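# Insert the steel peg fully into the block's hole

## Task

Push the steel peg completely down into the block's hole without shifting the block: should the block ever end up more than 1.5 cm away from its starting spot, the attempt scores 0.

## Robot and tools

Robot: two arms, left_arm and right_arm, facing each other across a table. Each arm has six joints, always listed as waist, shoulder, elbow, wrist pitch, wrist yaw, wrist roll, and then a gripper. Stated joint ranges in rad: waist -3.054 to 3.054, shoulder 0.000 to 3.142, elbow 0.000 to 2.356, wrist pitch -1.571 to 1.571, wrist yaw -1.571 to 1.571, wrist roll -3.142 to 3.142. The true ends can differ from these by up to 0.028 rad.

Scene frame: origin at the table centre, +z up, table top at z = +0.020 m. left_arm's base is on the +y side. These names do not match left and right in the images. Results give each gripper's end_effector_position (m), end_effector_quat_wxyz and velocities in this frame. These can be off by a few cm, more at long reach. The gripper's fingers point along its +x and close along its y. The reported point sits midway between the fingers, 3 to 4 cm behind the tips. Only the last 1.5 cm of each inner finger face is flat.

The row: every arm command is one row of 14 numbers, one list covering both arms. First come left_arm's 6 joint values and its opening, then right_arm's 6 joint values and its opening. Each number lies in [-1, 1].

Joint values are offsets, scaled, and counted from the arm's Joint targets as they were when the action or move began. They are not counted from the previous row. 1.0 equals 2.055 rad for waist, shoulder and elbow, and 4.263 rad for the three wrist joints. To leave an arm's joints alone, send 0 for them.

Opening is absolute, not an offset: +1 is fully open and -1 fully closed. Empty fingers touch at about -0.78. To keep a gripper as it is, resend its current command, because 0 is itself a command. Closing from fully open takes at least 0.6 s.

execute_actions(actions, cameras): actions is a list of actions. Each action is a list of up to 15 rows, and each row lasts one 1/30 s step. If fewer than 15 rows are given, the last row repeats to fill the 15 steps. An action asking any joint to go more than 0.028 rad past its range is refused for both arms. If the first action fails this check, or any action is malformed, the whole call is refused. An empty list just returns state and images.

move(target, speed, blend, opening_speed, blocking, cameras): target is one 14-number row, or a list of up to 15 rows. Every row's offsets count from the same starting Joint targets. Joints follow synchronised paths, so grippers trace curves. There is no obstacle avoidance. speed is the top joint speed in rad/s, 0.01 to 7, default 0.5, given as one value or one per target. blend, in rad, rounds corners at intermediate targets. opening_speed is how fast the opening command changes per second, 0.2 or more. With blocking=false the call returns after about 0.5 s while the motion continues. Paths take at least 0.5 s and are capped at 10 s in total. The result adds a 'move:' line reading done, off_target (a joint more than 0.03 rad from target), moving, held or fault, with limits=held if steps were withheld.

wait(seconds 0 to 10): the arms hold their commands. stop(): brakes a running move. zoom_image(camera cam_left_wrist or cam_right_wrist, region [x0,y0,x1,y1] pixels, at most 504x504): gives a closer look at the latest image. finished_scene(scene=1): ends the scene for good. The peg must stay fully inserted with no help from the robot.

Result lines: Joint positions and Joint velocities give six joint values per arm, then the finger gap in m (0.080 when open). 'within noise' means the arm is at rest. Joint targets is the base that your next offsets count from. grip_measured uses the same scale as opening and can be about 2 mm off. To grip, command about 0.08 below the reading at first contact. grip_effort_n is motor effort, negative when closing; it is not pad force. Joint torques and External joint torques estimate loads. Wrist depth is a 7x7 grid of median distances in mm per wrist camera, rows separated by ' / ', with '-' where nothing is read. Other lines: 'joint sent to its limit', 'joint command not followed' (the clearance check altered targets), 'blocked' (an obstacle stopped that arm), MOTOR HOT, and TORQUE FAULT or OVER-TEMPERATURE FAULT.

Cameras: cam_left_wrist (896x504) and cam_right_wrist (896x504). Calibration is given as K and T_world_to_cam. It may be slightly off, and while an arm moves its images may lag.

Motion limits: each joint's target stays within 0.368 rad (big joints) or 0.763 rad (wrist joints) of its measured angle. Targets that would put the gripper more than 70 mm from where it is are scaled back. Large moves therefore need several actions.

Avoid the following. Do not bump or drag the block; 1.5 cm of movement fails the task. Do not let anything fall off the table. Do not drop the peg or release it while it is moving. Avoid fast impacts and arm-to-arm contact; never close one gripper on the other. Contact torque limits in N m are waist 17.4, shoulder 21.6, elbow 21.5, wrist pitch 5.67, wrist yaw 5.65, wrist roll 5.3. Reaching any of these stops that arm for 10 s. Holding loads or straining at full stretch heats the motors. To stop pushing against something, command targets back past the current Joint positions. Loose objects may occasionally be nudged by outside disturbances. Time spent thinking lets the simulation run on.

Each tool is called after "Emit:" as a command line: name --argument value for each argument, lists and objects as JSON in quotes; but a table of rows of numbers goes row by row, as --pt "numbers of a row", without its own name.

## Session

Emit:
execute_actions --actions '[]'

Scene clock: 0.00 s.
left_arm: end_effector_position=(+0.3166, +0.4292, +0.1676) grip_measured=+1.000 grip_effort_n=n/a end_effector_quat_wxyz=(+0.879, -0.041, +0.382, +0.283) | right_arm: end_effector_position=(+0.1871, -0.2442, +0.2384) grip_measured=+1.000 grip_effort_n=n/a end_effector_quat_wxyz=(+0.705, -0.355, +0.132, +0.599)
Joint positions: left_arm=[1.203 1.457 0.926 -0.577 -0.681 -0.698 0.08] | right_arm=[-1.014 1.116 0.871 -0.546 -0.533 -0.923 0.08]
Joint velocities: within noise
Joint torques (N m): no reading
External joint torques (N m): no reading
Heat: left arm: hottest shoulder 37 °C (+0.0 °C/min); right arm: hottest wrist roll 38 °C (+0.0 °C/min).
Wrist depth (mm): cam_left_wrist=[- - - - - - 915 / - - - - - - - / - - - - - - - / - - 258 - - - 952 / - 256 238 212 223 96 893 / - 76 223 197 191 91 - / - 76 213 187 194 180 -] | cam_right_wrist=[364 414 493 603 - - - / 329 370 433 511 - - - / 302 336 386 450 - - - / 277 306 349 403 - - - / 257 282 317 361 - - - / 243 258 93 292 - 89 - / - - 227 283 - - -]
Joint targets: left_arm=[1.203 1.456 0.928 -0.577 -0.683 -0.698] | right_arm=[-1.014 1.113 0.875 -0.543 -0.533 -0.922]
Tool commands: left_gripper/opening=+1.0 right_gripper/opening=+1.0

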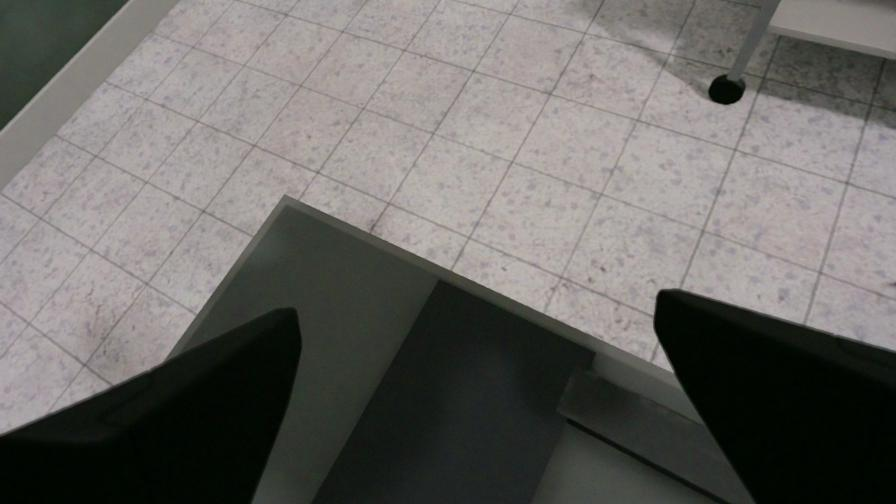

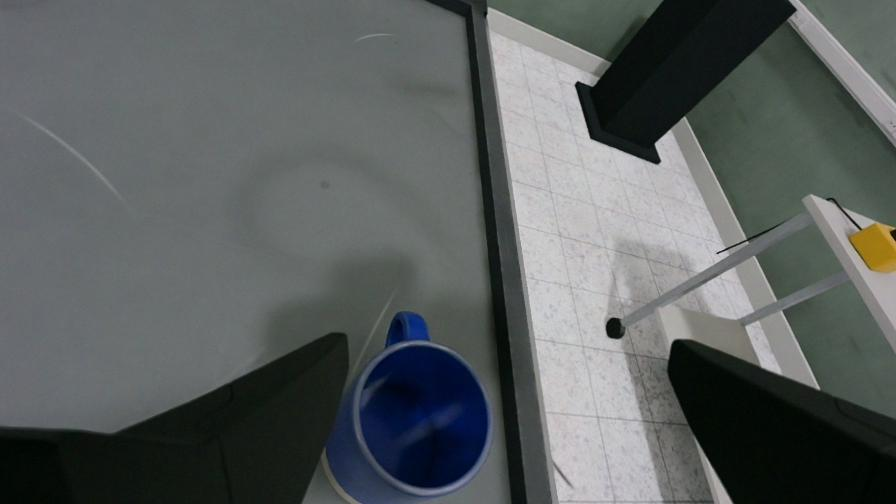

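Emit:
zoom_image --camera "cam_left_wrist" --region '[500, 330, 780, 504]'

Scaled by 1.800 from the camera's 896x504 image, which has a finer 1280x720 frame.

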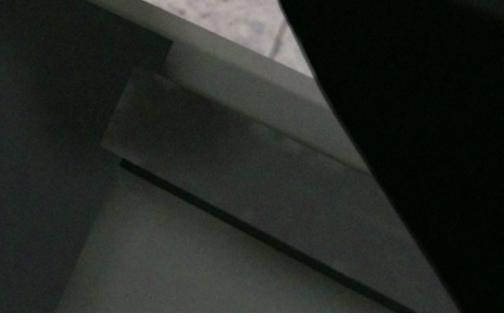

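Emit:
move --pt "0 -0.0973 0.0973 0 0 0 1 0 -0.03 0.0876 0 0 0 1" --pt "0 -0.0973 0.0973 -0.115 0.1602 0.1637 1 0 -0.03 0.0876 -0.13 0.125 0.2163 1" --speed 0.8

Scene clock: 50.90 s.
left_arm: end_effector_position=(+0.2409, +0.3573, +0.2197) grip_measured=+1.000 grip_effort_n=1.6 end_effector_quat_wxyz=(+0.815, +0.100, +0.552, -0.146) | right_arm: end_effector_position=(+0.1737, -0.3416, +0.2353) grip_measured=+1.000 grip_effort_n=-2.6 end_effector_quat_wxyz=(+0.818, -0.144, +0.505, +0.236)
Joint positions: left_arm=[1.203 1.253 1.128 -1.066 -0.004 -0.007 0.08] | right_arm=[-1.014 1.052 1.046 -1.099 -0.005 -0.004 0.08]
Joint velocities: within noise
Joint torques (N m): left_arm=[0.18 -3.53 7.58 0.83 0.15 0.25] | right_arm=[-0.11 -2.78 6.07 1.08 0.23 0.11]
External joint torques (N m): left_arm=[0.19 0.34 1.28 -0.14 0.15 0.25] | right_arm=[-0.09 -0.37 -0.04 0.05 0.23 0.11]
Heat: left arm: hottest elbow 41 °C (+8.3 °C/min); right arm: hottest wrist pitch 40 °C (+3.5 °C/min).
Wrist depth (mm): cam_left_wrist=[- - - - 257 278 279 / - - 271 254 276 278 279 / - 251 255 274 275 276 278 / 267 249 270 272 275 275 276 / 267 249 251 272 272 96 276 / - 76 249 271 272 90 - / - 76 248 270 269 271 -] | cam_right_wrist=[384 380 380 - - - - / 366 360 354 352 - - - / 346 344 288 336 330 - - / 331 327 303 321 316 307 - / 315 312 311 306 303 288 288 / 305 303 93 295 292 89 273 / - - 283 283 281 - -]
Joint targets: left_arm=[1.203 1.256 1.128 -1.067 0.000 0.000] | right_arm=[-1.014 1.051 1.055 -1.098 -0.001 0.000]
move: done
camera_calibration:
cam_left_wrist: T_world_to_cam=[[-0.400347, -0.916347, -0.00554567, 0.435187], [-0.916055, 0.400361, -0.0235434, 0.11003], [0.0237942, -0.00434537, -0.999707, 0.288119], [0, 0, 0, 1]] pos_world=[0.268164, 0.355983, 0.293039]
cam_right_wrist: T_world_to_cam=[[0.55003, -0.834515, -0.0324433, -0.358201], [-0.82617, -0.538027, -0.167243, 0.0357088], [0.122111, 0.118792, -0.985382, 0.331686], [0, 0, 0, 1]] pos_world=[0.18602, -0.319114, 0.321188]

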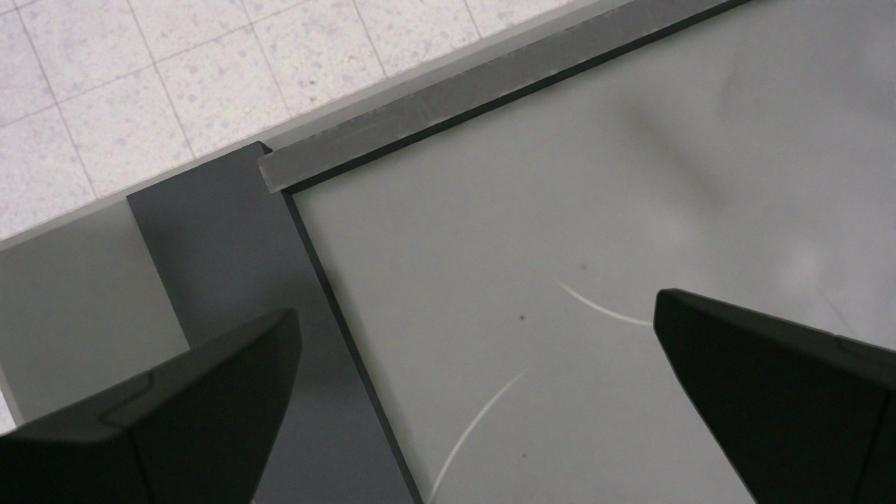

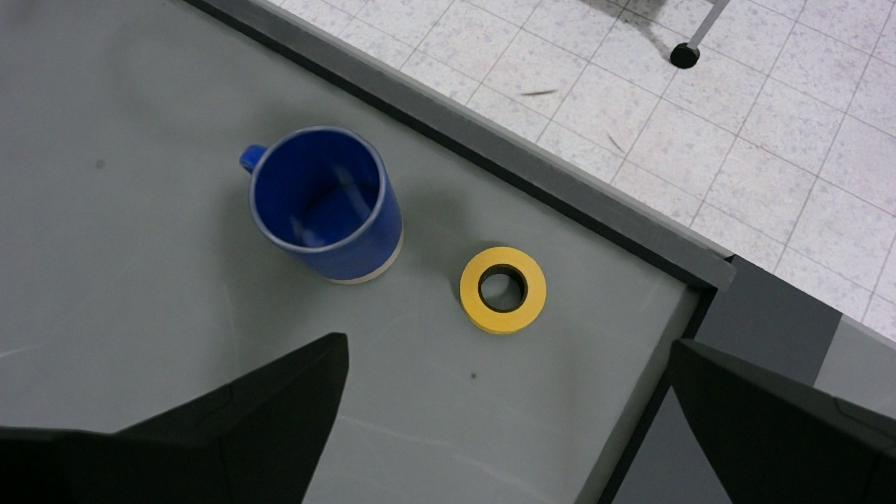

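Emit:
move --target '[-0.5854, 0, 0, 0, 0, 0, 1, 0.4934, 0, 0, 0, 0, 0, 1]' --speed 1.0

Scene clock: 57.80 s.
left_arm: end_effector_position=(-0.0086, +0.1834, +0.2197) grip_measured=+1.000 grip_effort_n=1.2 end_effector_quat_wxyz=(+0.589, +0.394, +0.400, -0.582) | right_arm: end_effector_position=(-0.0226, -0.2324, +0.2353) grip_measured=+1.000 grip_effort_n=-2.6 end_effector_quat_wxyz=(+0.602, -0.371, +0.372, +0.602)
Joint positions: left_arm=[0.003 1.253 1.128 -1.067 -0.001 -0.006 0.08] | right_arm=[-0.003 1.052 1.046 -1.099 -0.003 -0.003 0.08]
Joint velocities: within noise
Joint torques (N m): left_arm=[-0.05 -3.84 7.16 0.96 0.1 0.2] | right_arm=[0.17 -2.63 6.15 1.12 0.09 0.05]
External joint torques (N m): left_arm=[-0.06 0.05 0.88 0.01 0.11 0.2] | right_arm=[0.19 -0.23 0.07 0.09 0.09 0.04]
Heat: left arm: hottest elbow 42 °C (+8.3 °C/min); right arm: hottest wrist pitch 41 °C (+4.2 °C/min).
Wrist depth (mm): cam_left_wrist=[270 271 272 274 275 277 279 / 268 270 271 275 275 279 281 / 268 269 271 274 274 276 278 / 267 269 271 273 273 276 277 / 266 267 271 272 272 95 277 / - 76 269 270 272 90 - / - 76 268 270 273 271 -] | cam_right_wrist=[384 382 378 375 370 368 366 / 365 361 359 355 351 351 346 / 346 344 341 336 334 330 329 / 332 326 326 322 319 318 314 / 315 314 313 307 306 304 299 / 303 302 93 296 293 89 262 / - - 280 282 280 - -]
Joint targets: left_arm=[0.000 1.256 1.128 -1.067 0.001 0.000] | right_arm=[0.000 1.051 1.055 -1.098 0.000 0.000]
move: done
camera_calibration:
cam_left_wrist: T_world_to_cam=[[-0.999052, 0.0434298, -0.00288854, -0.0057974], [0.0434854, 0.998783, -0.0232847, -0.150461], [0.00187377, -0.0233883, -0.999725, 0.296539], [0, 0, 0, 1]] pos_world=[0.000195325, 0.157466, 0.292937]
cam_right_wrist: T_world_to_cam=[[0.999317, 0.020969, -0.0304349, 0.0494396], [0.0155906, -0.985787, -0.167274, -0.152747], [-0.0335099, 0.166685, -0.985441, 0.350331], [0, 0, 0, 1]] pos_world=[-0.0352848, -0.210008, 0.321185]

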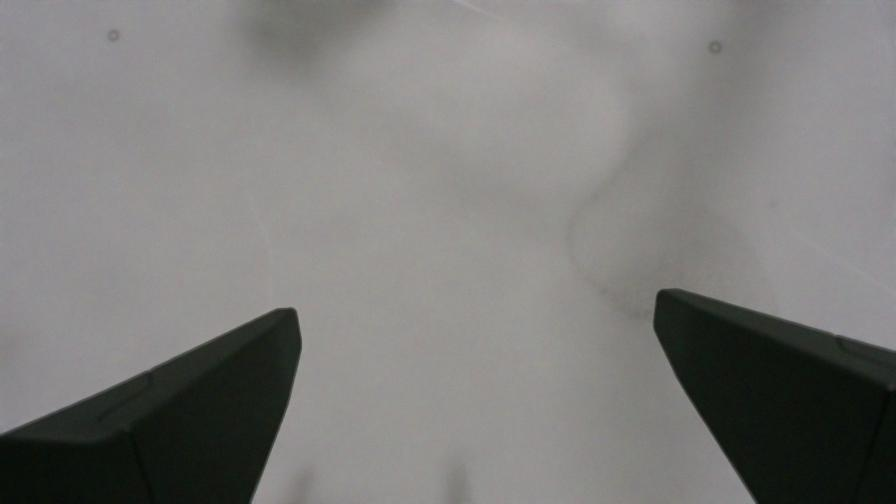

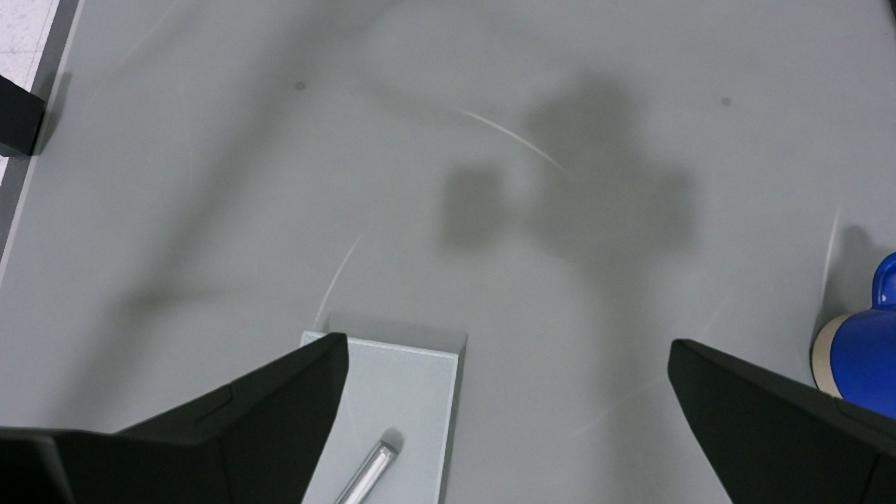

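Emit:
move --target '[-0.4866, 0, 0, 0, 0, 0, 1, 0.2141, -0.055, 0.0647, -0.099, 0, 0, 1]' --speed 1.0

Scene clock: 86.77 s.
left_arm: end_effector_position=(-0.2358, +0.3051, +0.2197) grip_measured=+1.000 grip_effort_n=0.7 end_effector_quat_wxyz=(+0.238, +0.537, +0.162, -0.793) | right_arm: end_effector_position=(-0.0871, -0.3287, +0.2599) grip_measured=+1.000 grip_effort_n=-2.6 end_effector_quat_wxyz=(+0.427, -0.509, +0.324, +0.673)
Joint positions: left_arm=[-0.997 1.253 1.128 -1.067 -0.001 -0.006 0.08] | right_arm=[0.437 0.947 1.172 -1.521 -0.003 -0.003 0.08]
Joint velocities: within noise
Joint torques (N m): left_arm=[-0.44 -3.81 7.15 0.88 0.08 0.24] | right_arm=[0.34 -2.05 6.25 0.84 0.14 0.09]
External joint torques (N m): left_arm=[-0.43 0.12 0.84 -0.08 0.08 0.24] | right_arm=[0.33 -0.93 0.8 0.08 0.14 0.09]
Heat: left arm: hottest elbow 43 °C (+4.0 °C/min); right arm: hottest wrist pitch 41 °C (+2.0 °C/min).
Wrist depth (mm): cam_left_wrist=[269 272 272 274 - - - / 269 270 272 273 276 - - / 267 269 272 273 275 276 215 / 267 269 269 272 274 275 257 / 266 268 269 238 239 95 257 / - 76 269 271 272 90 - / - 76 269 270 271 205 -] | cam_right_wrist=[- 351 349 343 341 339 335 / - 344 344 338 335 332 330 / - 340 336 334 331 328 327 / - 334 332 331 326 323 320 / 327 329 328 326 322 320 315 / 307 307 93 318 317 89 312 / - - 298 314 312 - -]
Joint targets: left_arm=[-1.000 1.256 1.128 -1.067 0.001 0.000] | right_arm=[0.440 0.938 1.188 -1.520 0.000 0.000]
move: done
camera_calibration:
cam_left_wrist: T_world_to_cam=[[-0.503416, 0.864039, -0.00290854, -0.371521], [0.863843, 0.503224, -0.0232816, 0.0824469], [-0.0186525, -0.0142328, -0.999725, 0.292178], [0, 0, 0, 1]] pos_world=[-0.252801, 0.283678, 0.292937]
cam_right_wrist: T_world_to_cam=[[0.897752, 0.439128, -0.0347631, 0.246368], [0.439989, -0.897717, 0.0226613, -0.225976], [-0.0212562, -0.0356396, -0.999139, 0.326571], [0, 0, 0, 1]] pos_world=[-0.114809, -0.299411, 0.339975]

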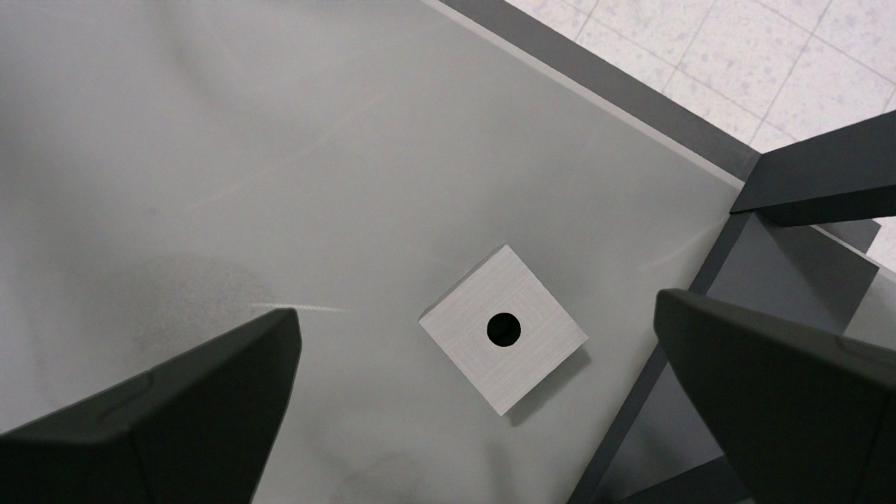

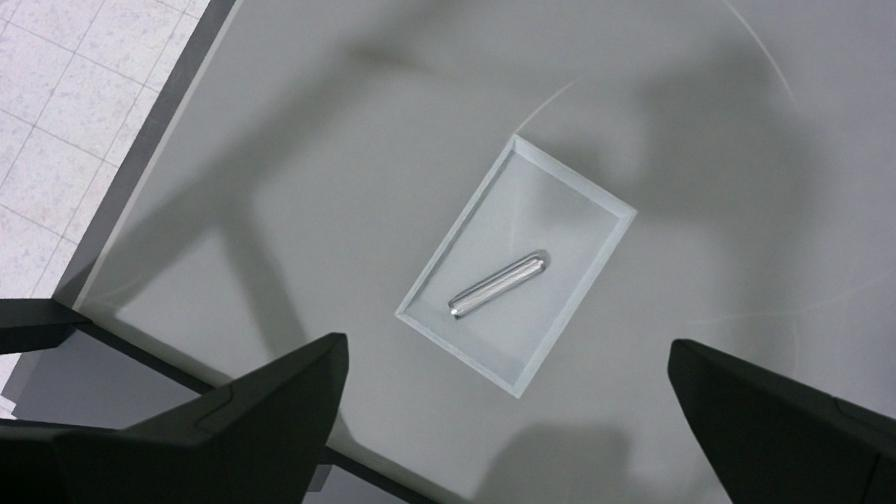

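Emit:
zoom_image --camera "cam_right_wrist" --region '[390, 200, 610, 340]'

Emit:
zoom_image --camera "cam_left_wrist" --region '[400, 230, 610, 430]'

Scaled by 2.291 from the camera's 896x504 image, which has a finer 1280x720 frame.

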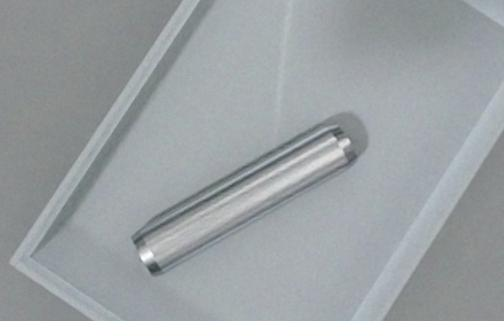

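Scaled by 2.400 from the camera's 896x504 image, which has a finer 1280x720 frame.

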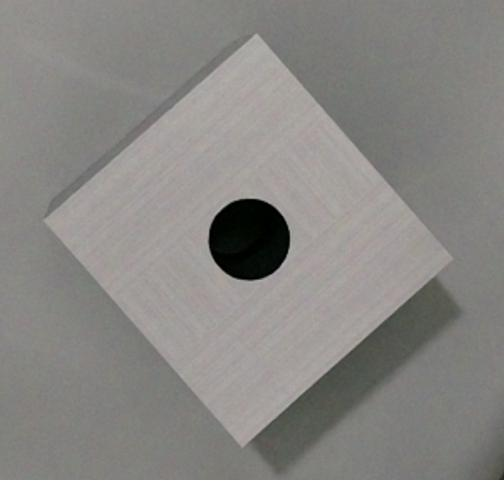

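Emit:
move --target '[0, 0, 0, 0, 0, 0, 1, -0.0326, 0.1983, -0.1406, 0.0658, 0, 0.2374, -0.1]' --speed 0.8

Scene clock: 231.50 s.
left_arm: end_effector_position=(-0.2358, +0.3052, +0.2197) grip_measured=+1.000 grip_effort_n=1.2 end_effector_quat_wxyz=(+0.238, +0.537, +0.162, -0.793) | right_arm: end_effector_position=(-0.0909, -0.2939, +0.1343) grip_measured=-0.098 grip_effort_n=-14.7 end_effector_quat_wxyz=(+0.626, -0.356, +0.635, +0.281)
Joint positions: left_arm=[-0.997 1.253 1.128 -1.067 -0.001 -0.006 0.08] | right_arm=[0.376 1.34 0.907 -1.245 -0.003 1.009 0.031]
Joint velocities: within noise
Joint torques (N m): left_arm=[-0.27 -3.74 7.27 0.94 0.08 0.2] | right_arm=[-0.28 -3.09 3.81 0.39 0.18 0.09]
External joint torques (N m): left_arm=[-0.28 0.19 1 0 0.08 0.2] | right_arm=[-0.27 0.48 -1.46 0.26 0.14 0.09]
Heat: left arm: hottest elbow 45 °C (+1.0 °C/min); right arm: hottest elbow 46 °C (+1.0 °C/min).
Wrist depth (mm): cam_left_wrist=[269 271 273 274 - - - / 268 270 271 273 274 - - / 268 270 271 272 274 275 215 / 267 269 270 271 273 274 258 / 266 268 271 239 239 96 256 / - 76 270 270 271 90 - / - 76 268 269 271 206 -] | cam_right_wrist=[163 164 161 159 158 157 154 / 173 170 170 167 165 163 162 / 181 179 177 174 173 171 168 / 190 188 186 181 181 179 177 / 202 198 196 189 190 188 186 / 213 209 203 200 - 195 196 / - - - 213 213 - -]
Joint targets: left_arm=[-1.000 1.256 1.128 -1.067 0.001 0.000] | right_arm=[0.373 1.346 0.899 -1.239 0.000 1.012]
move: done
camera_calibration:
cam_left_wrist: T_world_to_cam=[[-0.503031, 0.864263, -0.00292157, -0.371621], [0.864067, 0.502838, -0.0232885, 0.0826514], [-0.0186583, -0.0142393, -0.999725, 0.292178], [0, 0, 0, 1]] pos_world=[-0.252901, 0.283778, 0.292937]
cam_right_wrist: T_world_to_cam=[[0.807872, -0.586989, 0.0527861, -0.0913301], [-0.56565, -0.74711, 0.349093, -0.281233], [-0.165477, -0.311881, -0.9356, 0.0993531], [0, 0, 0, 1]] pos_world=[-0.0688559, -0.232736, 0.195952]

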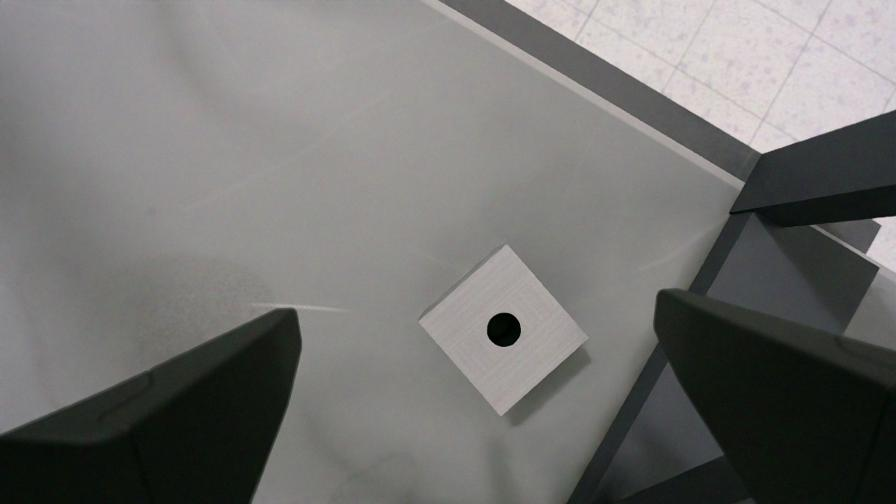

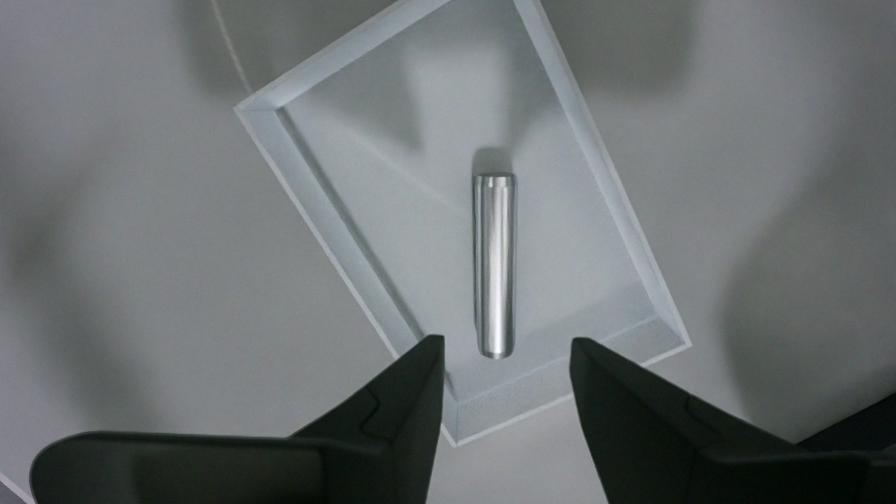

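Emit:
move --target '[0, 0, 0, 0, 0, 0, 1, 0.03, 0.0074, -0.0672, 0.0362, 0, 0.0014, -0.1]' --speed 0.4 --cameras '["cam_right_wrist"]'

Scene clock: 270.23 s.
left_arm: end_effector_position=(-0.2358, +0.3052, +0.2197) grip_measured=+1.000 grip_effort_n=1.2 end_effector_quat_wxyz=(+0.238, +0.537, +0.162, -0.793) | right_arm: end_effector_position=(-0.0978, -0.3035, +0.0978) grip_measured=-0.098 grip_effort_n=-14.7 end_effector_quat_wxyz=(+0.619, -0.372, +0.625, +0.296)
Joint positions: left_arm=[-0.997 1.253 1.128 -1.067 -0.001 -0.006 0.08] | right_arm=[0.432 1.356 0.769 -1.091 -0.003 1.015 0.031]
Joint velocities: within noise
Joint torques (N m): left_arm=[-0.17 -4.12 7.44 0.95 0.1 0.23] | right_arm=[0.44 -3.04 3.77 0.4 0.17 0.06]
External joint torques (N m): left_arm=[-0.18 -0.24 1.17 0 0.11 0.23] | right_arm=[0.46 0.44 -1.29 0.27 0.12 0.05]
Heat: left arm: hottest elbow 45 °C (+0.0 °C/min); right arm: hottest elbow 42 °C (-4.1 °C/min).
Wrist depth (mm): cam_left_wrist=[269 271 273 275 - - - / 269 271 273 274 276 - - / 269 270 271 273 274 277 215 / 268 267 270 271 274 275 258 / 267 266 269 238 239 96 257 / - 76 268 270 272 90 - / - 76 268 270 271 205 -] | cam_right_wrist=[132 130 129 127 126 123 122 / 138 136 134 133 133 130 128 / 144 143 142 138 136 135 133 / 152 150 148 145 144 141 140 / 160 158 155 151 150 149 148 / 169 167 161 158 160 155 155 / - - - 170 171 - -]
Joint targets: left_arm=[-1.000 1.256 1.128 -1.067 0.001 0.000] | right_arm=[0.435 1.361 0.761 -1.085 0.000 1.018]
move: done
camera_calibration:
cam_right_wrist: T_world_to_cam=[[0.835981, -0.546178, 0.0531431, -0.074483], [-0.528069, -0.774342, 0.348623, -0.284081], [-0.14926, -0.319506, -0.935755, 0.0603326], [0, 0, 0, 1]] pos_world=[-0.0787427, -0.24138, 0.159452]
Images, in order (width x height): cam_right_wrist 896x504.

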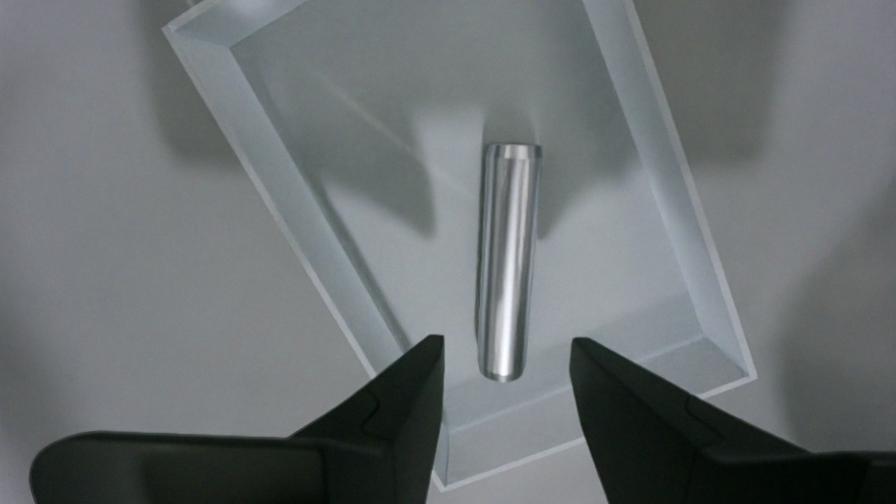

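Emit:
move --target '[0, 0, 0, 0, 0, 0, 1, 0, 0.0249, -0.0439, 0.0332, 0, 0, -0.1]' --speed 0.25 --cameras '["cam_right_wrist"]'

Scene clock: 284.13 s.
left_arm: end_effector_position=(-0.2358, +0.3052, +0.2197) grip_measured=+1.000 grip_effort_n=0.7 end_effector_quat_wxyz=(+0.238, +0.537, +0.162, -0.793) | right_arm: end_effector_position=(-0.0972, -0.3046, +0.0678) grip_measured=-0.098 grip_effort_n=-15.1 end_effector_quat_wxyz=(+0.619, -0.371, +0.625, +0.296)
Joint positions: left_arm=[-0.997 1.253 1.128 -1.067 -0.001 -0.006 0.08] | right_arm=[0.432 1.406 0.678 -0.949 -0.003 1.016 0.031]
Joint velocities: within noise
Joint torques (N m): left_arm=[-0.19 -3.96 7.36 0.91 0.11 0.22] | right_arm=[0.47 -3.24 3.65 0.41 0.14 0.03]
External joint torques (N m): left_arm=[-0.24 -0.06 1.06 -0.05 0.13 0.22] | right_arm=[0.47 0.34 -1.14 0.28 0.1 0.03]
Heat: left arm: hottest elbow 45 °C (+0.0 °C/min); right arm: hottest elbow 41 °C (-5.1 °C/min).
Wrist depth (mm): cam_left_wrist=[269 270 273 276 - - - / 269 270 271 274 275 - - / 268 270 271 275 273 275 215 / 268 269 270 272 274 274 258 / 267 267 270 238 238 96 257 / - 76 269 270 271 90 - / - 76 266 270 270 206 -] | cam_right_wrist=[- 101 101 100 99 98 97 / - 107 106 105 103 101 100 / - 112 110 109 107 107 106 / 119 118 116 115 113 112 110 / - 125 123 118 116 118 116 / 133 131 127 108 124 122 122 / - - - 134 133 - -]
Joint targets: left_arm=[-1.000 1.256 1.128 -1.067 0.001 0.000] | right_arm=[0.434 1.412 0.671 -0.944 0.000 1.018]
move: done
camera_calibration:
cam_right_wrist: T_world_to_cam=[[0.835785, -0.546531, 0.0526076, -0.0739998], [-0.528296, -0.774382, 0.34819, -0.274294], [-0.149558, -0.318804, -0.935947, 0.0322178], [0, 0, 0, 1]] pos_world=[-0.0782419, -0.24258, 0.129553]
Images, in order (width x height): cam_right_wrist 896x504.

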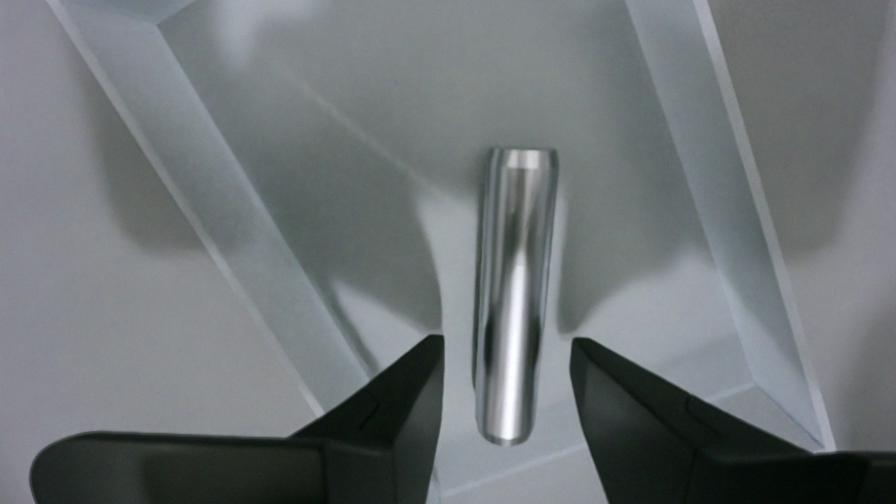

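Emit:
move --target '[0, 0, 0, 0, 0, 0, 1, 0, 0.0025, -0.0044, 0.0033, 0, 0, -0.1]' --speed 0.1 --cameras '["cam_right_wrist"]'

Scene clock: 288.80 s.
left_arm: end_effector_position=(-0.2358, +0.3052, +0.2197) grip_measured=+1.000 grip_effort_n=1.2 end_effector_quat_wxyz=(+0.238, +0.537, +0.162, -0.793) | right_arm: end_effector_position=(-0.0971, -0.3050, +0.0649) grip_measured=-0.098 grip_effort_n=-14.7 end_effector_quat_wxyz=(+0.619, -0.371, +0.625, +0.296)
Joint positions: left_arm=[-0.997 1.253 1.128 -1.067 -0.001 -0.006 0.08] | right_arm=[0.432 1.411 0.669 -0.935 -0.003 1.016 0.031]
Joint velocities: within noise
Joint torques (N m): left_arm=[-0.34 -3.84 7.28 0.9 0.03 0.22] | right_arm=[0.39 -3.14 3.45 0.42 0.13 0.04]
External joint torques (N m): left_arm=[-0.31 0.06 1.07 -0.02 0.03 0.22] | right_arm=[0.39 0.41 -1.32 0.28 0.09 0.04]
Heat: left arm: hottest elbow 45 °C (+0.0 °C/min); right arm: hottest elbow 41 °C (-5.0 °C/min).
Wrist depth (mm): cam_left_wrist=[270 271 273 276 - - - / 270 271 272 274 276 - - / 268 270 271 273 274 277 215 / 268 267 271 272 275 273 256 / 266 267 269 237 239 96 256 / - 76 268 269 272 90 - / - 76 268 270 269 205 -] | cam_right_wrist=[- 99 99 97 96 95 94 / - 104 103 103 100 99 98 / - 109 108 105 105 105 104 / 116 115 114 111 110 109 107 / - 122 120 115 114 115 112 / 130 127 125 105 120 118 119 / - - - 128 130 - -]
Joint targets: left_arm=[-1.000 1.256 1.128 -1.067 0.001 0.000] | right_arm=[0.434 1.417 0.662 -0.929 0.000 1.018]
move: done
camera_calibration:
cam_right_wrist: T_world_to_cam=[[0.835785, -0.546531, 0.0526076, -0.0741783], [-0.528296, -0.774382, 0.34819, -0.273411], [-0.149558, -0.318804, -0.935947, 0.0294378], [0, 0, 0, 1]] pos_world=[-0.0780419, -0.24288, 0.126653]
Images, in order (width x height): cam_right_wrist 896x504.

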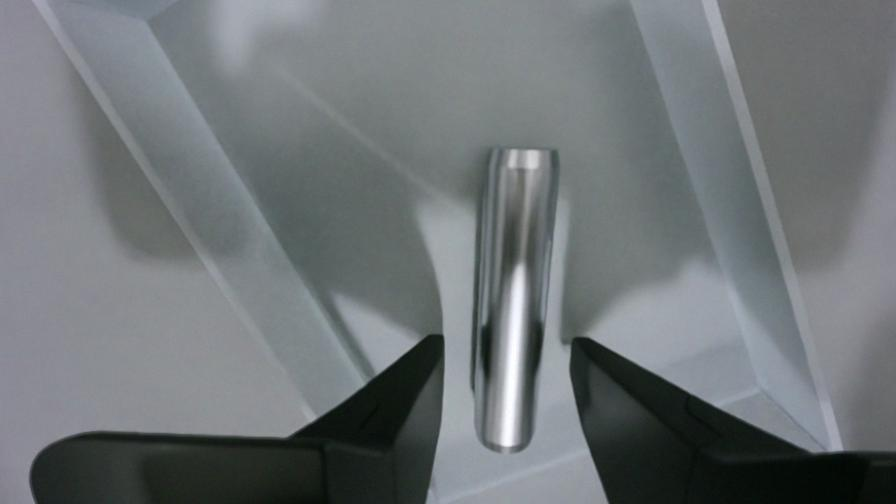

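Emit:
move --target '[0, 0, 0, 0, 0, 0, 1, 0, 0, 0, 0, 0, 0, -0.55]' --opening_speed 0.4 --cameras '["cam_right_wrist"]'

Scene clock: 292.83 s.
left_arm: end_effector_position=(-0.2358, +0.3052, +0.2197) grip_measured=+1.000 grip_effort_n=0.7 end_effector_quat_wxyz=(+0.238, +0.537, +0.162, -0.793) | right_arm: end_effector_position=(-0.0970, -0.3051, +0.0649) grip_measured=-0.508 grip_effort_n=-83.5 end_effector_quat_wxyz=(+0.619, -0.371, +0.626, +0.296)
Joint positions: left_arm=[-0.997 1.253 1.128 -1.067 -0.001 -0.006 0.08] | right_arm=[0.432 1.411 0.669 -0.936 -0.003 1.016 0.012]
Joint velocities: within noise
Joint torques (N m): left_arm=[-0.37 -4.09 7.24 0.95 0.07 0.22] | right_arm=[0.3 -3.01 3.54 0.46 0.12 0.06]
External joint torques (N m): left_arm=[-0.36 -0.15 0.99 0.02 0.07 0.22] | right_arm=[0.31 0.56 -1.19 0.34 0.07 0.06]
Heat: left arm: hottest elbow 45 °C (+0.0 °C/min); right arm: hottest elbow 40 °C (-5.0 °C/min).
Wrist depth (mm): cam_left_wrist=[270 270 272 276 - - - / 268 271 273 274 275 - - / 268 269 271 273 274 276 215 / 266 269 269 272 273 274 256 / 267 267 270 238 239 96 257 / - 76 268 271 272 90 - / - 76 268 269 271 205 -] | cam_right_wrist=[- 99 99 97 96 96 94 / - 105 103 103 100 99 98 / - 109 108 105 105 105 104 / 116 115 114 112 109 110 107 / - 122 120 115 114 115 113 / 131 127 126 102 102 121 120 / - - - - 91 - -]
Joint targets: left_arm=[-1.000 1.256 1.128 -1.067 0.001 0.000] | right_arm=[0.434 1.417 0.662 -0.930 0.000 1.018]
move: done
camera_calibration:
cam_right_wrist: T_world_to_cam=[[0.835577, -0.546785, 0.0532643, -0.0744776], [-0.528684, -0.773963, 0.348532, -0.273406], [-0.149348, -0.319386, -0.935782, 0.0292741], [0, 0, 0, 1]] pos_world=[-0.0779415, -0.24298, 0.126652]
Images, in order (width x height): cam_right_wrist 896x504.

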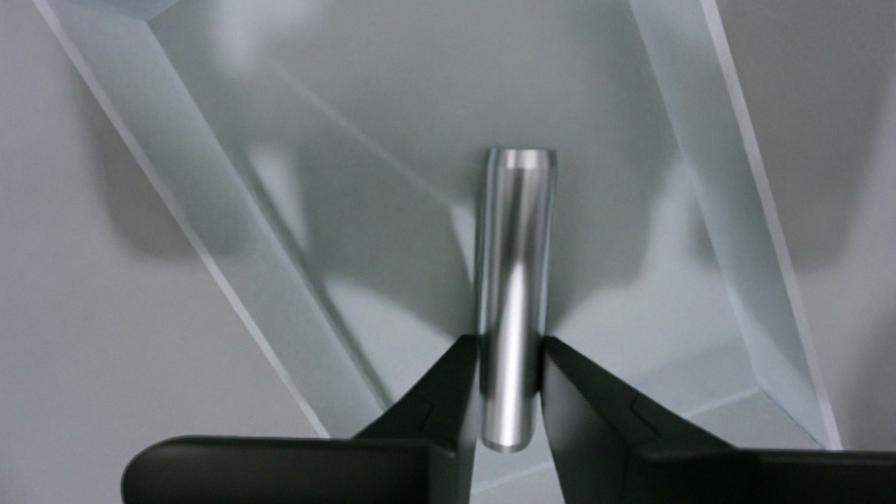

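Emit:
move --pt "0 0 0 0 0 0 1 0 -0.0273 0.0482 -0.0364 0 0 -0.6" --pt "0 0 0 0 0 0 1 0 -0.0345 0.1153 -0.0725 0 0 -0.6" --speed '[0.15, 0.4]' --cameras '["cam_right_wrist"]'

Scene clock: 299.00 s.
left_arm: end_effector_position=(-0.2358, +0.3052, +0.2197) grip_measured=+1.000 grip_effort_n=0.7 end_effector_quat_wxyz=(+0.238, +0.537, +0.162, -0.793) | right_arm: end_effector_position=(-0.0978, -0.3037, +0.1250) grip_measured=-0.508 grip_effort_n=-83.5 end_effector_quat_wxyz=(+0.617, -0.386, +0.626, +0.281)
Joint positions: left_arm=[-0.997 1.253 1.128 -1.067 -0.001 -0.006 0.08] | right_arm=[0.432 1.361 0.88 -1.24 -0.003 1.016 0.012]
Joint velocities: within noise
Joint torques (N m): left_arm=[-0.46 -3.74 7.16 0.9 0.01 0.21] | right_arm=[0.35 -5.28 6.49 0 0.1 -0.02]
External joint torques (N m): left_arm=[-0.46 0.21 0.88 -0.04 0.01 0.21] | right_arm=[0.38 -1.68 1.34 -0.06 0.06 -0.03]
Heat: left arm: hottest elbow 45 °C (+0.0 °C/min); right arm: hottest elbow 40 °C (-5.0 °C/min).
Wrist depth (mm): cam_left_wrist=[269 270 273 274 - - - / 268 271 273 273 276 - - / 267 270 272 273 274 276 215 / 267 267 270 271 274 275 256 / 267 267 270 238 238 96 258 / - 76 269 269 272 90 - / - 76 268 269 270 206 -] | cam_right_wrist=[148 150 150 148 148 148 147 / 156 155 155 155 155 155 154 / 165 163 163 162 163 163 162 / 172 172 172 172 172 172 171 / 183 182 182 103 177 181 181 / 194 194 191 102 102 192 192 / - - - 205 - - -]
Joint targets: left_arm=[-1.000 1.256 1.128 -1.067 0.001 0.000] | right_arm=[0.435 1.346 0.899 -1.239 0.000 1.018]
move: done
camera_calibration:
cam_right_wrist: T_world_to_cam=[[0.834516, -0.543757, 0.0889431, -0.0798822], [-0.53473, -0.760358, 0.368672, -0.29267], [-0.13284, -0.355224, -0.925294, 0.075181], [0, 0, 0, 1]] pos_world=[-0.0798493, -0.239264, 0.184569]
Images, in order (width x height): cam_right_wrist 896x504.

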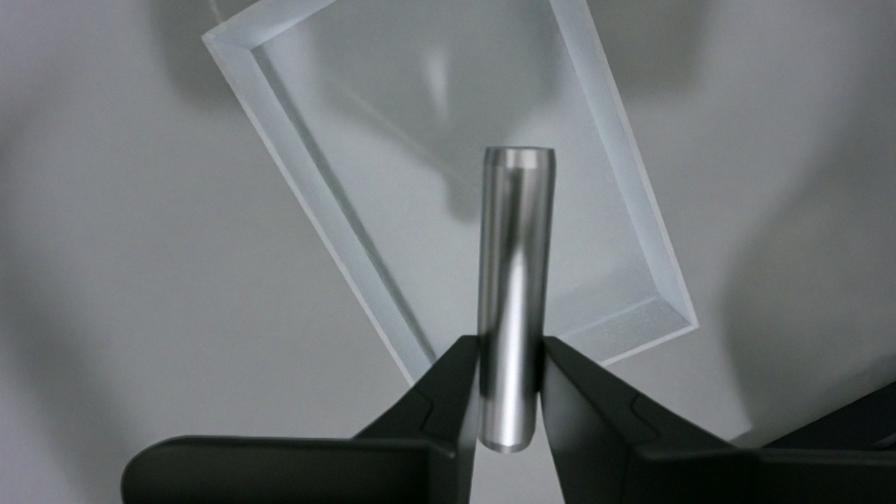

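Emit:
move --pt "0 0 0 0 0 0 1 0 -0.1197 0.0978 0.0795 0 0 -0.6" --pt "0 0 0 0 0 0 1 -0.163 0.0749 0.0978 0.361 0 -0.2388 -0.6" --pt "0 0 0 0 0 0 1 -0.2117 0.4602 0.0776 0.5532 0 -0.2388 -0.6" --speed 0.7 --blend 0.08

Scene clock: 337.43 s.
left_arm: end_effector_position=(-0.2358, +0.3052, +0.2197) grip_measured=+1.000 grip_effort_n=0.7 end_effector_quat_wxyz=(+0.238, +0.537, +0.162, -0.793) | right_arm: end_effector_position=(-0.0234, +0.0842, +0.1063) grip_measured=-0.508 grip_effort_n=-83.5 end_effector_quat_wxyz=(+0.705, -0.040, +0.041, +0.707)
Joint positions: left_arm=[-0.997 1.253 1.128 -1.067 -0.001 -0.006 0.08] | right_arm=[0.001 2.287 1.059 1.114 -0.003 0.001 0.012]
Joint velocities: within noise
Joint torques (N m): left_arm=[-0.41 -3.91 7.42 0.94 0.04 0.21] | right_arm=[-0.14 -9.14 3.97 2.16 0.09 -0.08]
External joint torques (N m): left_arm=[-0.41 0.01 1.17 0 0.04 0.2] | right_arm=[-0.04 0.51 -0.73 0.45 0.08 -0.09]
Heat: left arm: hottest elbow 46 °C (+1.0 °C/min); right arm: hottest elbow 45 °C (+4.0 °C/min).
Wrist depth (mm): cam_left_wrist=[269 272 274 275 - - - / 268 270 272 273 277 - - / 269 270 273 272 274 276 215 / 268 268 271 272 272 275 258 / 267 268 270 237 238 96 255 / - 76 270 270 272 90 - / - 76 269 270 271 205 -] | cam_right_wrist=[356 - - - - - - / 380 - - 384 - - - / 422 - - 95 - - - / - 447 426 421 442 440 443 / 342 312 342 102 320 339 337 / 256 257 269 102 102 255 253 / - - - 197 - - -]
Joint targets: left_arm=[-1.000 1.256 1.128 -1.067 0.001 0.000] | right_arm=[0.000 2.292 1.059 1.120 0.000 0.000]
move: done
camera_calibration:
cam_left_wrist: T_world_to_cam=[[-0.503031, 0.864263, -0.00292157, -0.371621], [0.864067, 0.502838, -0.0232885, 0.0826514], [-0.0186583, -0.0142393, -0.999725, 0.292178], [0, 0, 0, 1]] pos_world=[-0.252901, 0.283778, 0.292937]
cam_right_wrist: T_world_to_cam=[[0.99926, 0.0384526, 0.000330998, 0.0349561], [0.0156854, -0.399723, -0.916502, 0.168061], [-0.0351096, 0.915829, -0.400031, 0.0450855], [0, 0, 0, 1]] pos_world=[-0.0359835, 0.024543, 0.172052]

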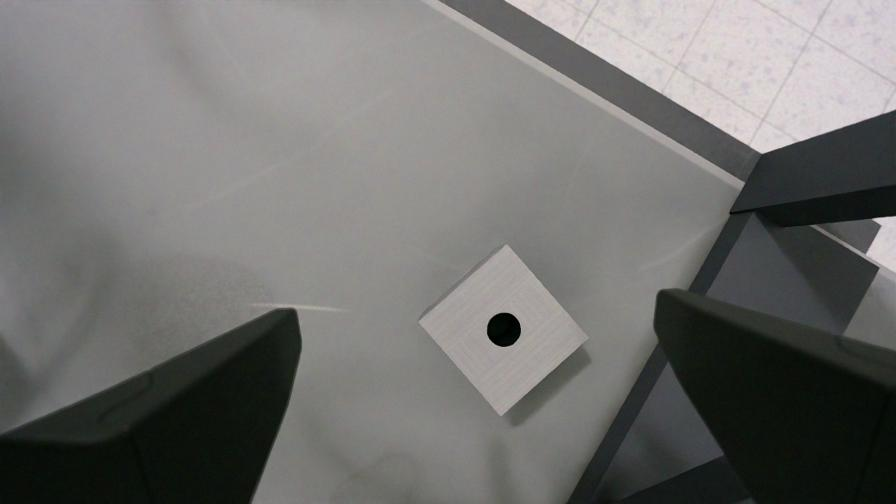

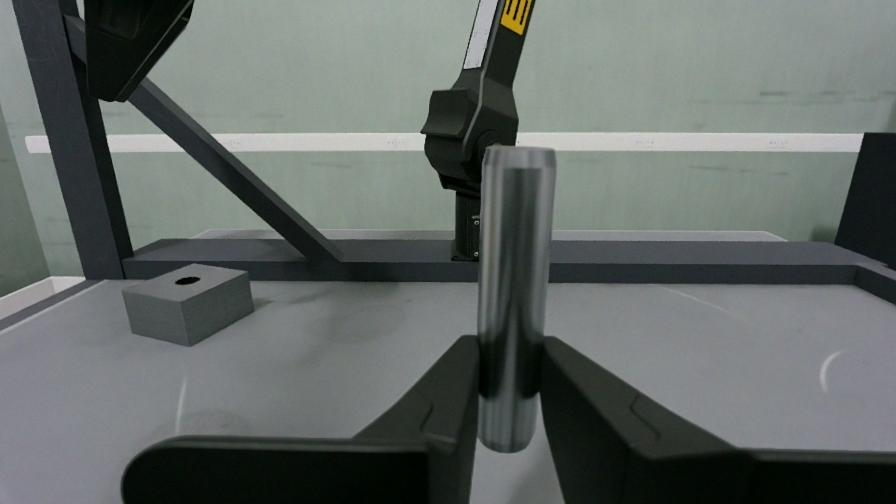

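Emit:
move --target '[0.4686, 0.1285, 0.181, -0.1086, 0, 0, 1, 0, 0, 0, 0, 0, 0, -0.6]' --speed 0.6

Scene clock: 383.67 s.
left_arm: end_effector_position=(-0.0191, +0.1976, +0.2427) grip_measured=+1.000 grip_effort_n=0.7 end_effector_quat_wxyz=(+0.498, +0.502, +0.488, -0.512) | right_arm: end_effector_position=(-0.0234, +0.0842, +0.1063) grip_measured=-0.508 grip_effort_n=-83.5 end_effector_quat_wxyz=(+0.705, -0.040, +0.041, +0.707)
Joint positions: left_arm=[-0.038 1.51 1.488 -1.529 -0.001 -0.005 0.08] | right_arm=[0.001 2.287 1.059 1.114 -0.003 0.001 0.012]
Joint velocities: within noise
Joint torques (N m): left_arm=[0.1 -4.32 8.16 0.24 0.06 0.2] | right_arm=[-0.23 -9.16 3.82 2.16 0.1 -0.09]
External joint torques (N m): left_arm=[0.1 0.84 2.56 -0.13 0.06 0.2] | right_arm=[-0.31 0.28 -0.76 0.49 0.11 -0.09]
Heat: left arm: hottest elbow 46 °C (+0.0 °C/min); right arm: hottest shoulder 46 °C (+11.1 °C/min).
Wrist depth (mm): cam_left_wrist=[250 253 255 258 260 263 266 / 261 265 267 270 271 275 276 / 274 277 279 281 286 291 292 / 287 292 294 298 301 305 310 / 304 302 308 316 318 96 310 / - 76 326 332 339 90 - / - 76 347 346 346 - -] | cam_right_wrist=[370 - - - - - - / 385 - - 372 - - - / 422 - - 95 - - - / - 448 423 424 414 444 437 / 339 311 342 102 317 338 337 / 255 256 268 102 102 255 252 / - - - 197 - - -]
Joint targets: left_arm=[-0.037 1.520 1.499 -1.530 0.001 0.000] | right_arm=[0.000 2.292 1.059 1.120 0.000 0.000]
move: done
camera_calibration:
cam_left_wrist: T_world_to_cam=[[-0.996513, 0.0820082, 0.0154, -0.0288037], [0.0825062, 0.940857, 0.328603, -0.236834], [0.012459, 0.328728, -0.944343, 0.237116], [0, 0, 0, 1]] pos_world=[-0.0121172, 0.147242, 0.302187]
cam_right_wrist: T_world_to_cam=[[0.99926, 0.0384526, 0.000330998, 0.0349561], [0.0156854, -0.399723, -0.916502, 0.168061], [-0.0351096, 0.915829, -0.400031, 0.0450855], [0, 0, 0, 1]] pos_world=[-0.0359835, 0.024543, 0.172052]

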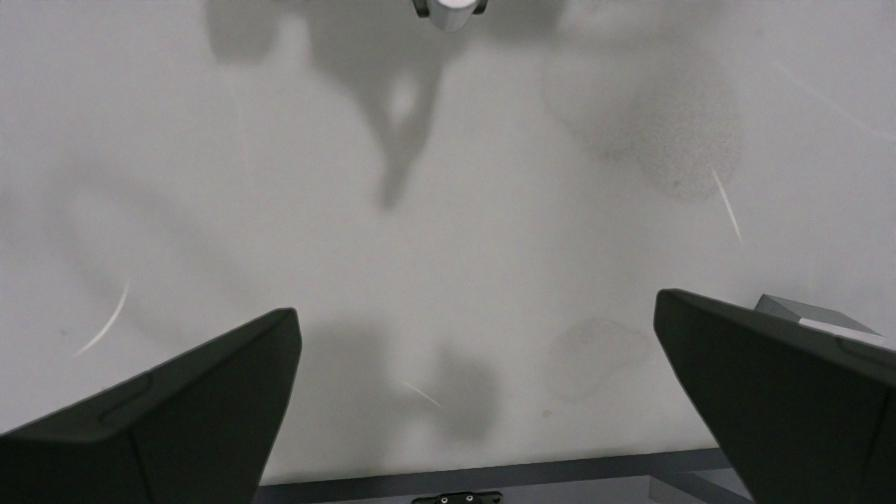

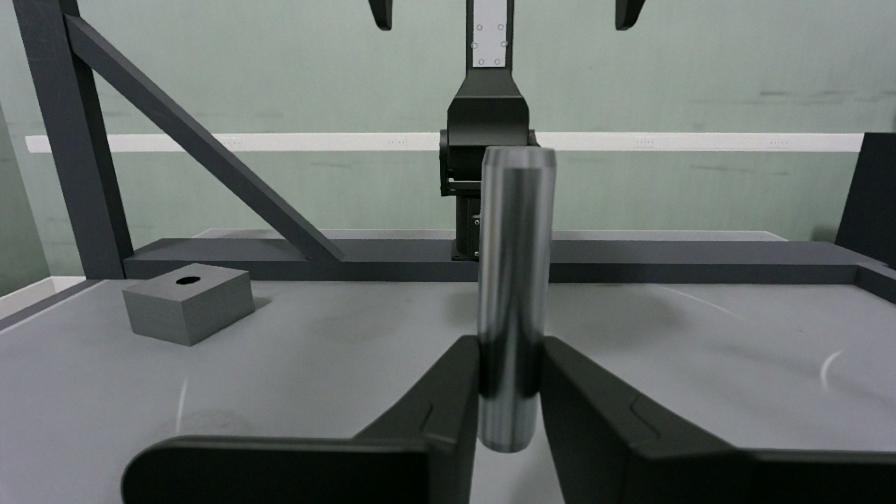

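Emit:
move --target '[0, -0.0827, -0.0238, 0.054, 0, 0, 1, 0, 0, 0, 0, 0, 0, -0.6]' --speed 0.5

Scene clock: 390.77 s.
left_arm: end_effector_position=(-0.0199, +0.1714, +0.2815) grip_measured=+1.000 grip_effort_n=0.7 end_effector_quat_wxyz=(+0.575, +0.405, +0.395, -0.592) | right_arm: end_effector_position=(-0.0234, +0.0842, +0.1063) grip_measured=-0.508 grip_effort_n=-83.5 end_effector_quat_wxyz=(+0.705, -0.040, +0.041, +0.707)
Joint positions: left_arm=[-0.038 1.359 1.459 -1.302 -0.001 -0.005 0.08] | right_arm=[0.001 2.287 1.059 1.114 -0.003 0.001 0.012]
Joint velocities: within noise
Joint torques (N m): left_arm=[0.09 -5.9 5.9 1.11 0.08 0.22] | right_arm=[0.05 -9.04 4.36 2.14 0.1 -0.05]
External joint torques (N m): left_arm=[0.06 -1.48 -0.08 0.18 0.09 0.22] | right_arm=[-0.03 0.51 -0.29 0.45 0.1 -0.05]
Heat: left arm: hottest elbow 45 °C (-1.0 °C/min); right arm: hottest shoulder 46 °C (+11.0 °C/min).
Wrist depth (mm): cam_left_wrist=[329 329 212 224 230 338 342 / 328 330 330 222 335 338 340 / 326 330 331 333 335 337 340 / 327 329 332 333 335 338 341 / 327 326 331 331 334 96 339 / - 76 328 332 335 90 - / - 76 328 330 332 - -] | cam_right_wrist=[369 - - - - - - / 382 - - 374 - - - / 422 - - 95 - - - / - 445 427 423 419 439 439 / 341 310 340 102 318 340 337 / 254 255 270 102 102 254 253 / - - - 197 - - -]
Joint targets: left_arm=[-0.037 1.350 1.450 -1.300 0.001 0.000] | right_arm=[0.000 2.292 1.059 1.120 0.000 0.000]
move: done
camera_calibration:
cam_left_wrist: T_world_to_cam=[[-0.996442, 0.0842543, -0.00217146, -0.0235106], [0.0842756, 0.996357, -0.0130218, -0.138211], [0.00106641, -0.0131584, -0.999913, 0.356405], [0, 0, 0, 1]] pos_world=[-0.0121592, 0.144378, 0.354523]
cam_right_wrist: T_world_to_cam=[[0.99926, 0.0384526, 0.000330998, 0.0349561], [0.0156854, -0.399723, -0.916502, 0.168061], [-0.0351096, 0.915829, -0.400031, 0.0450855], [0, 0, 0, 1]] pos_world=[-0.0359835, 0.024543, 0.172052]

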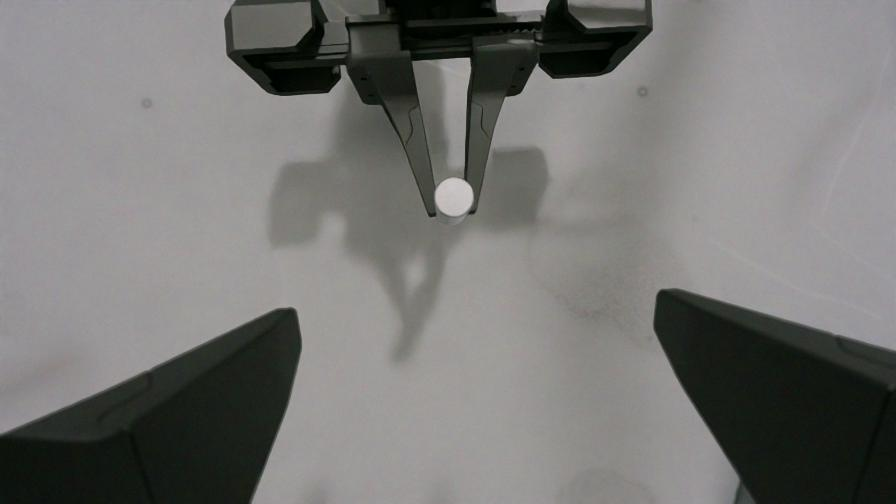

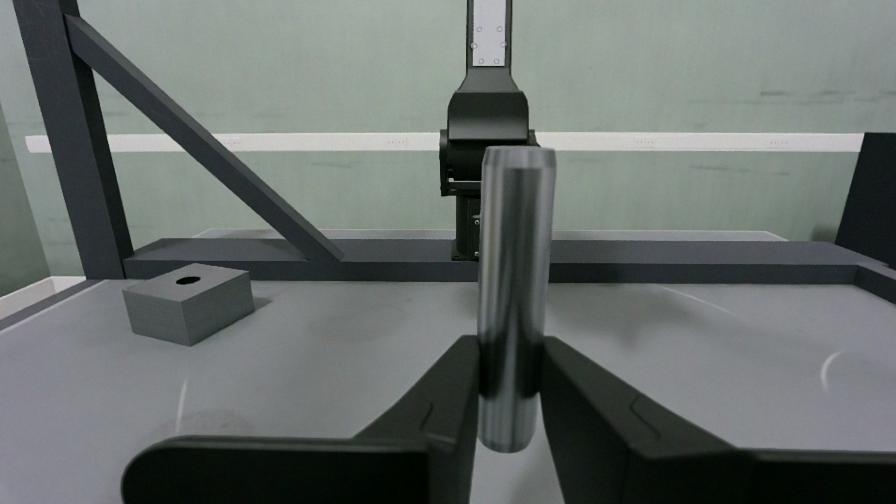

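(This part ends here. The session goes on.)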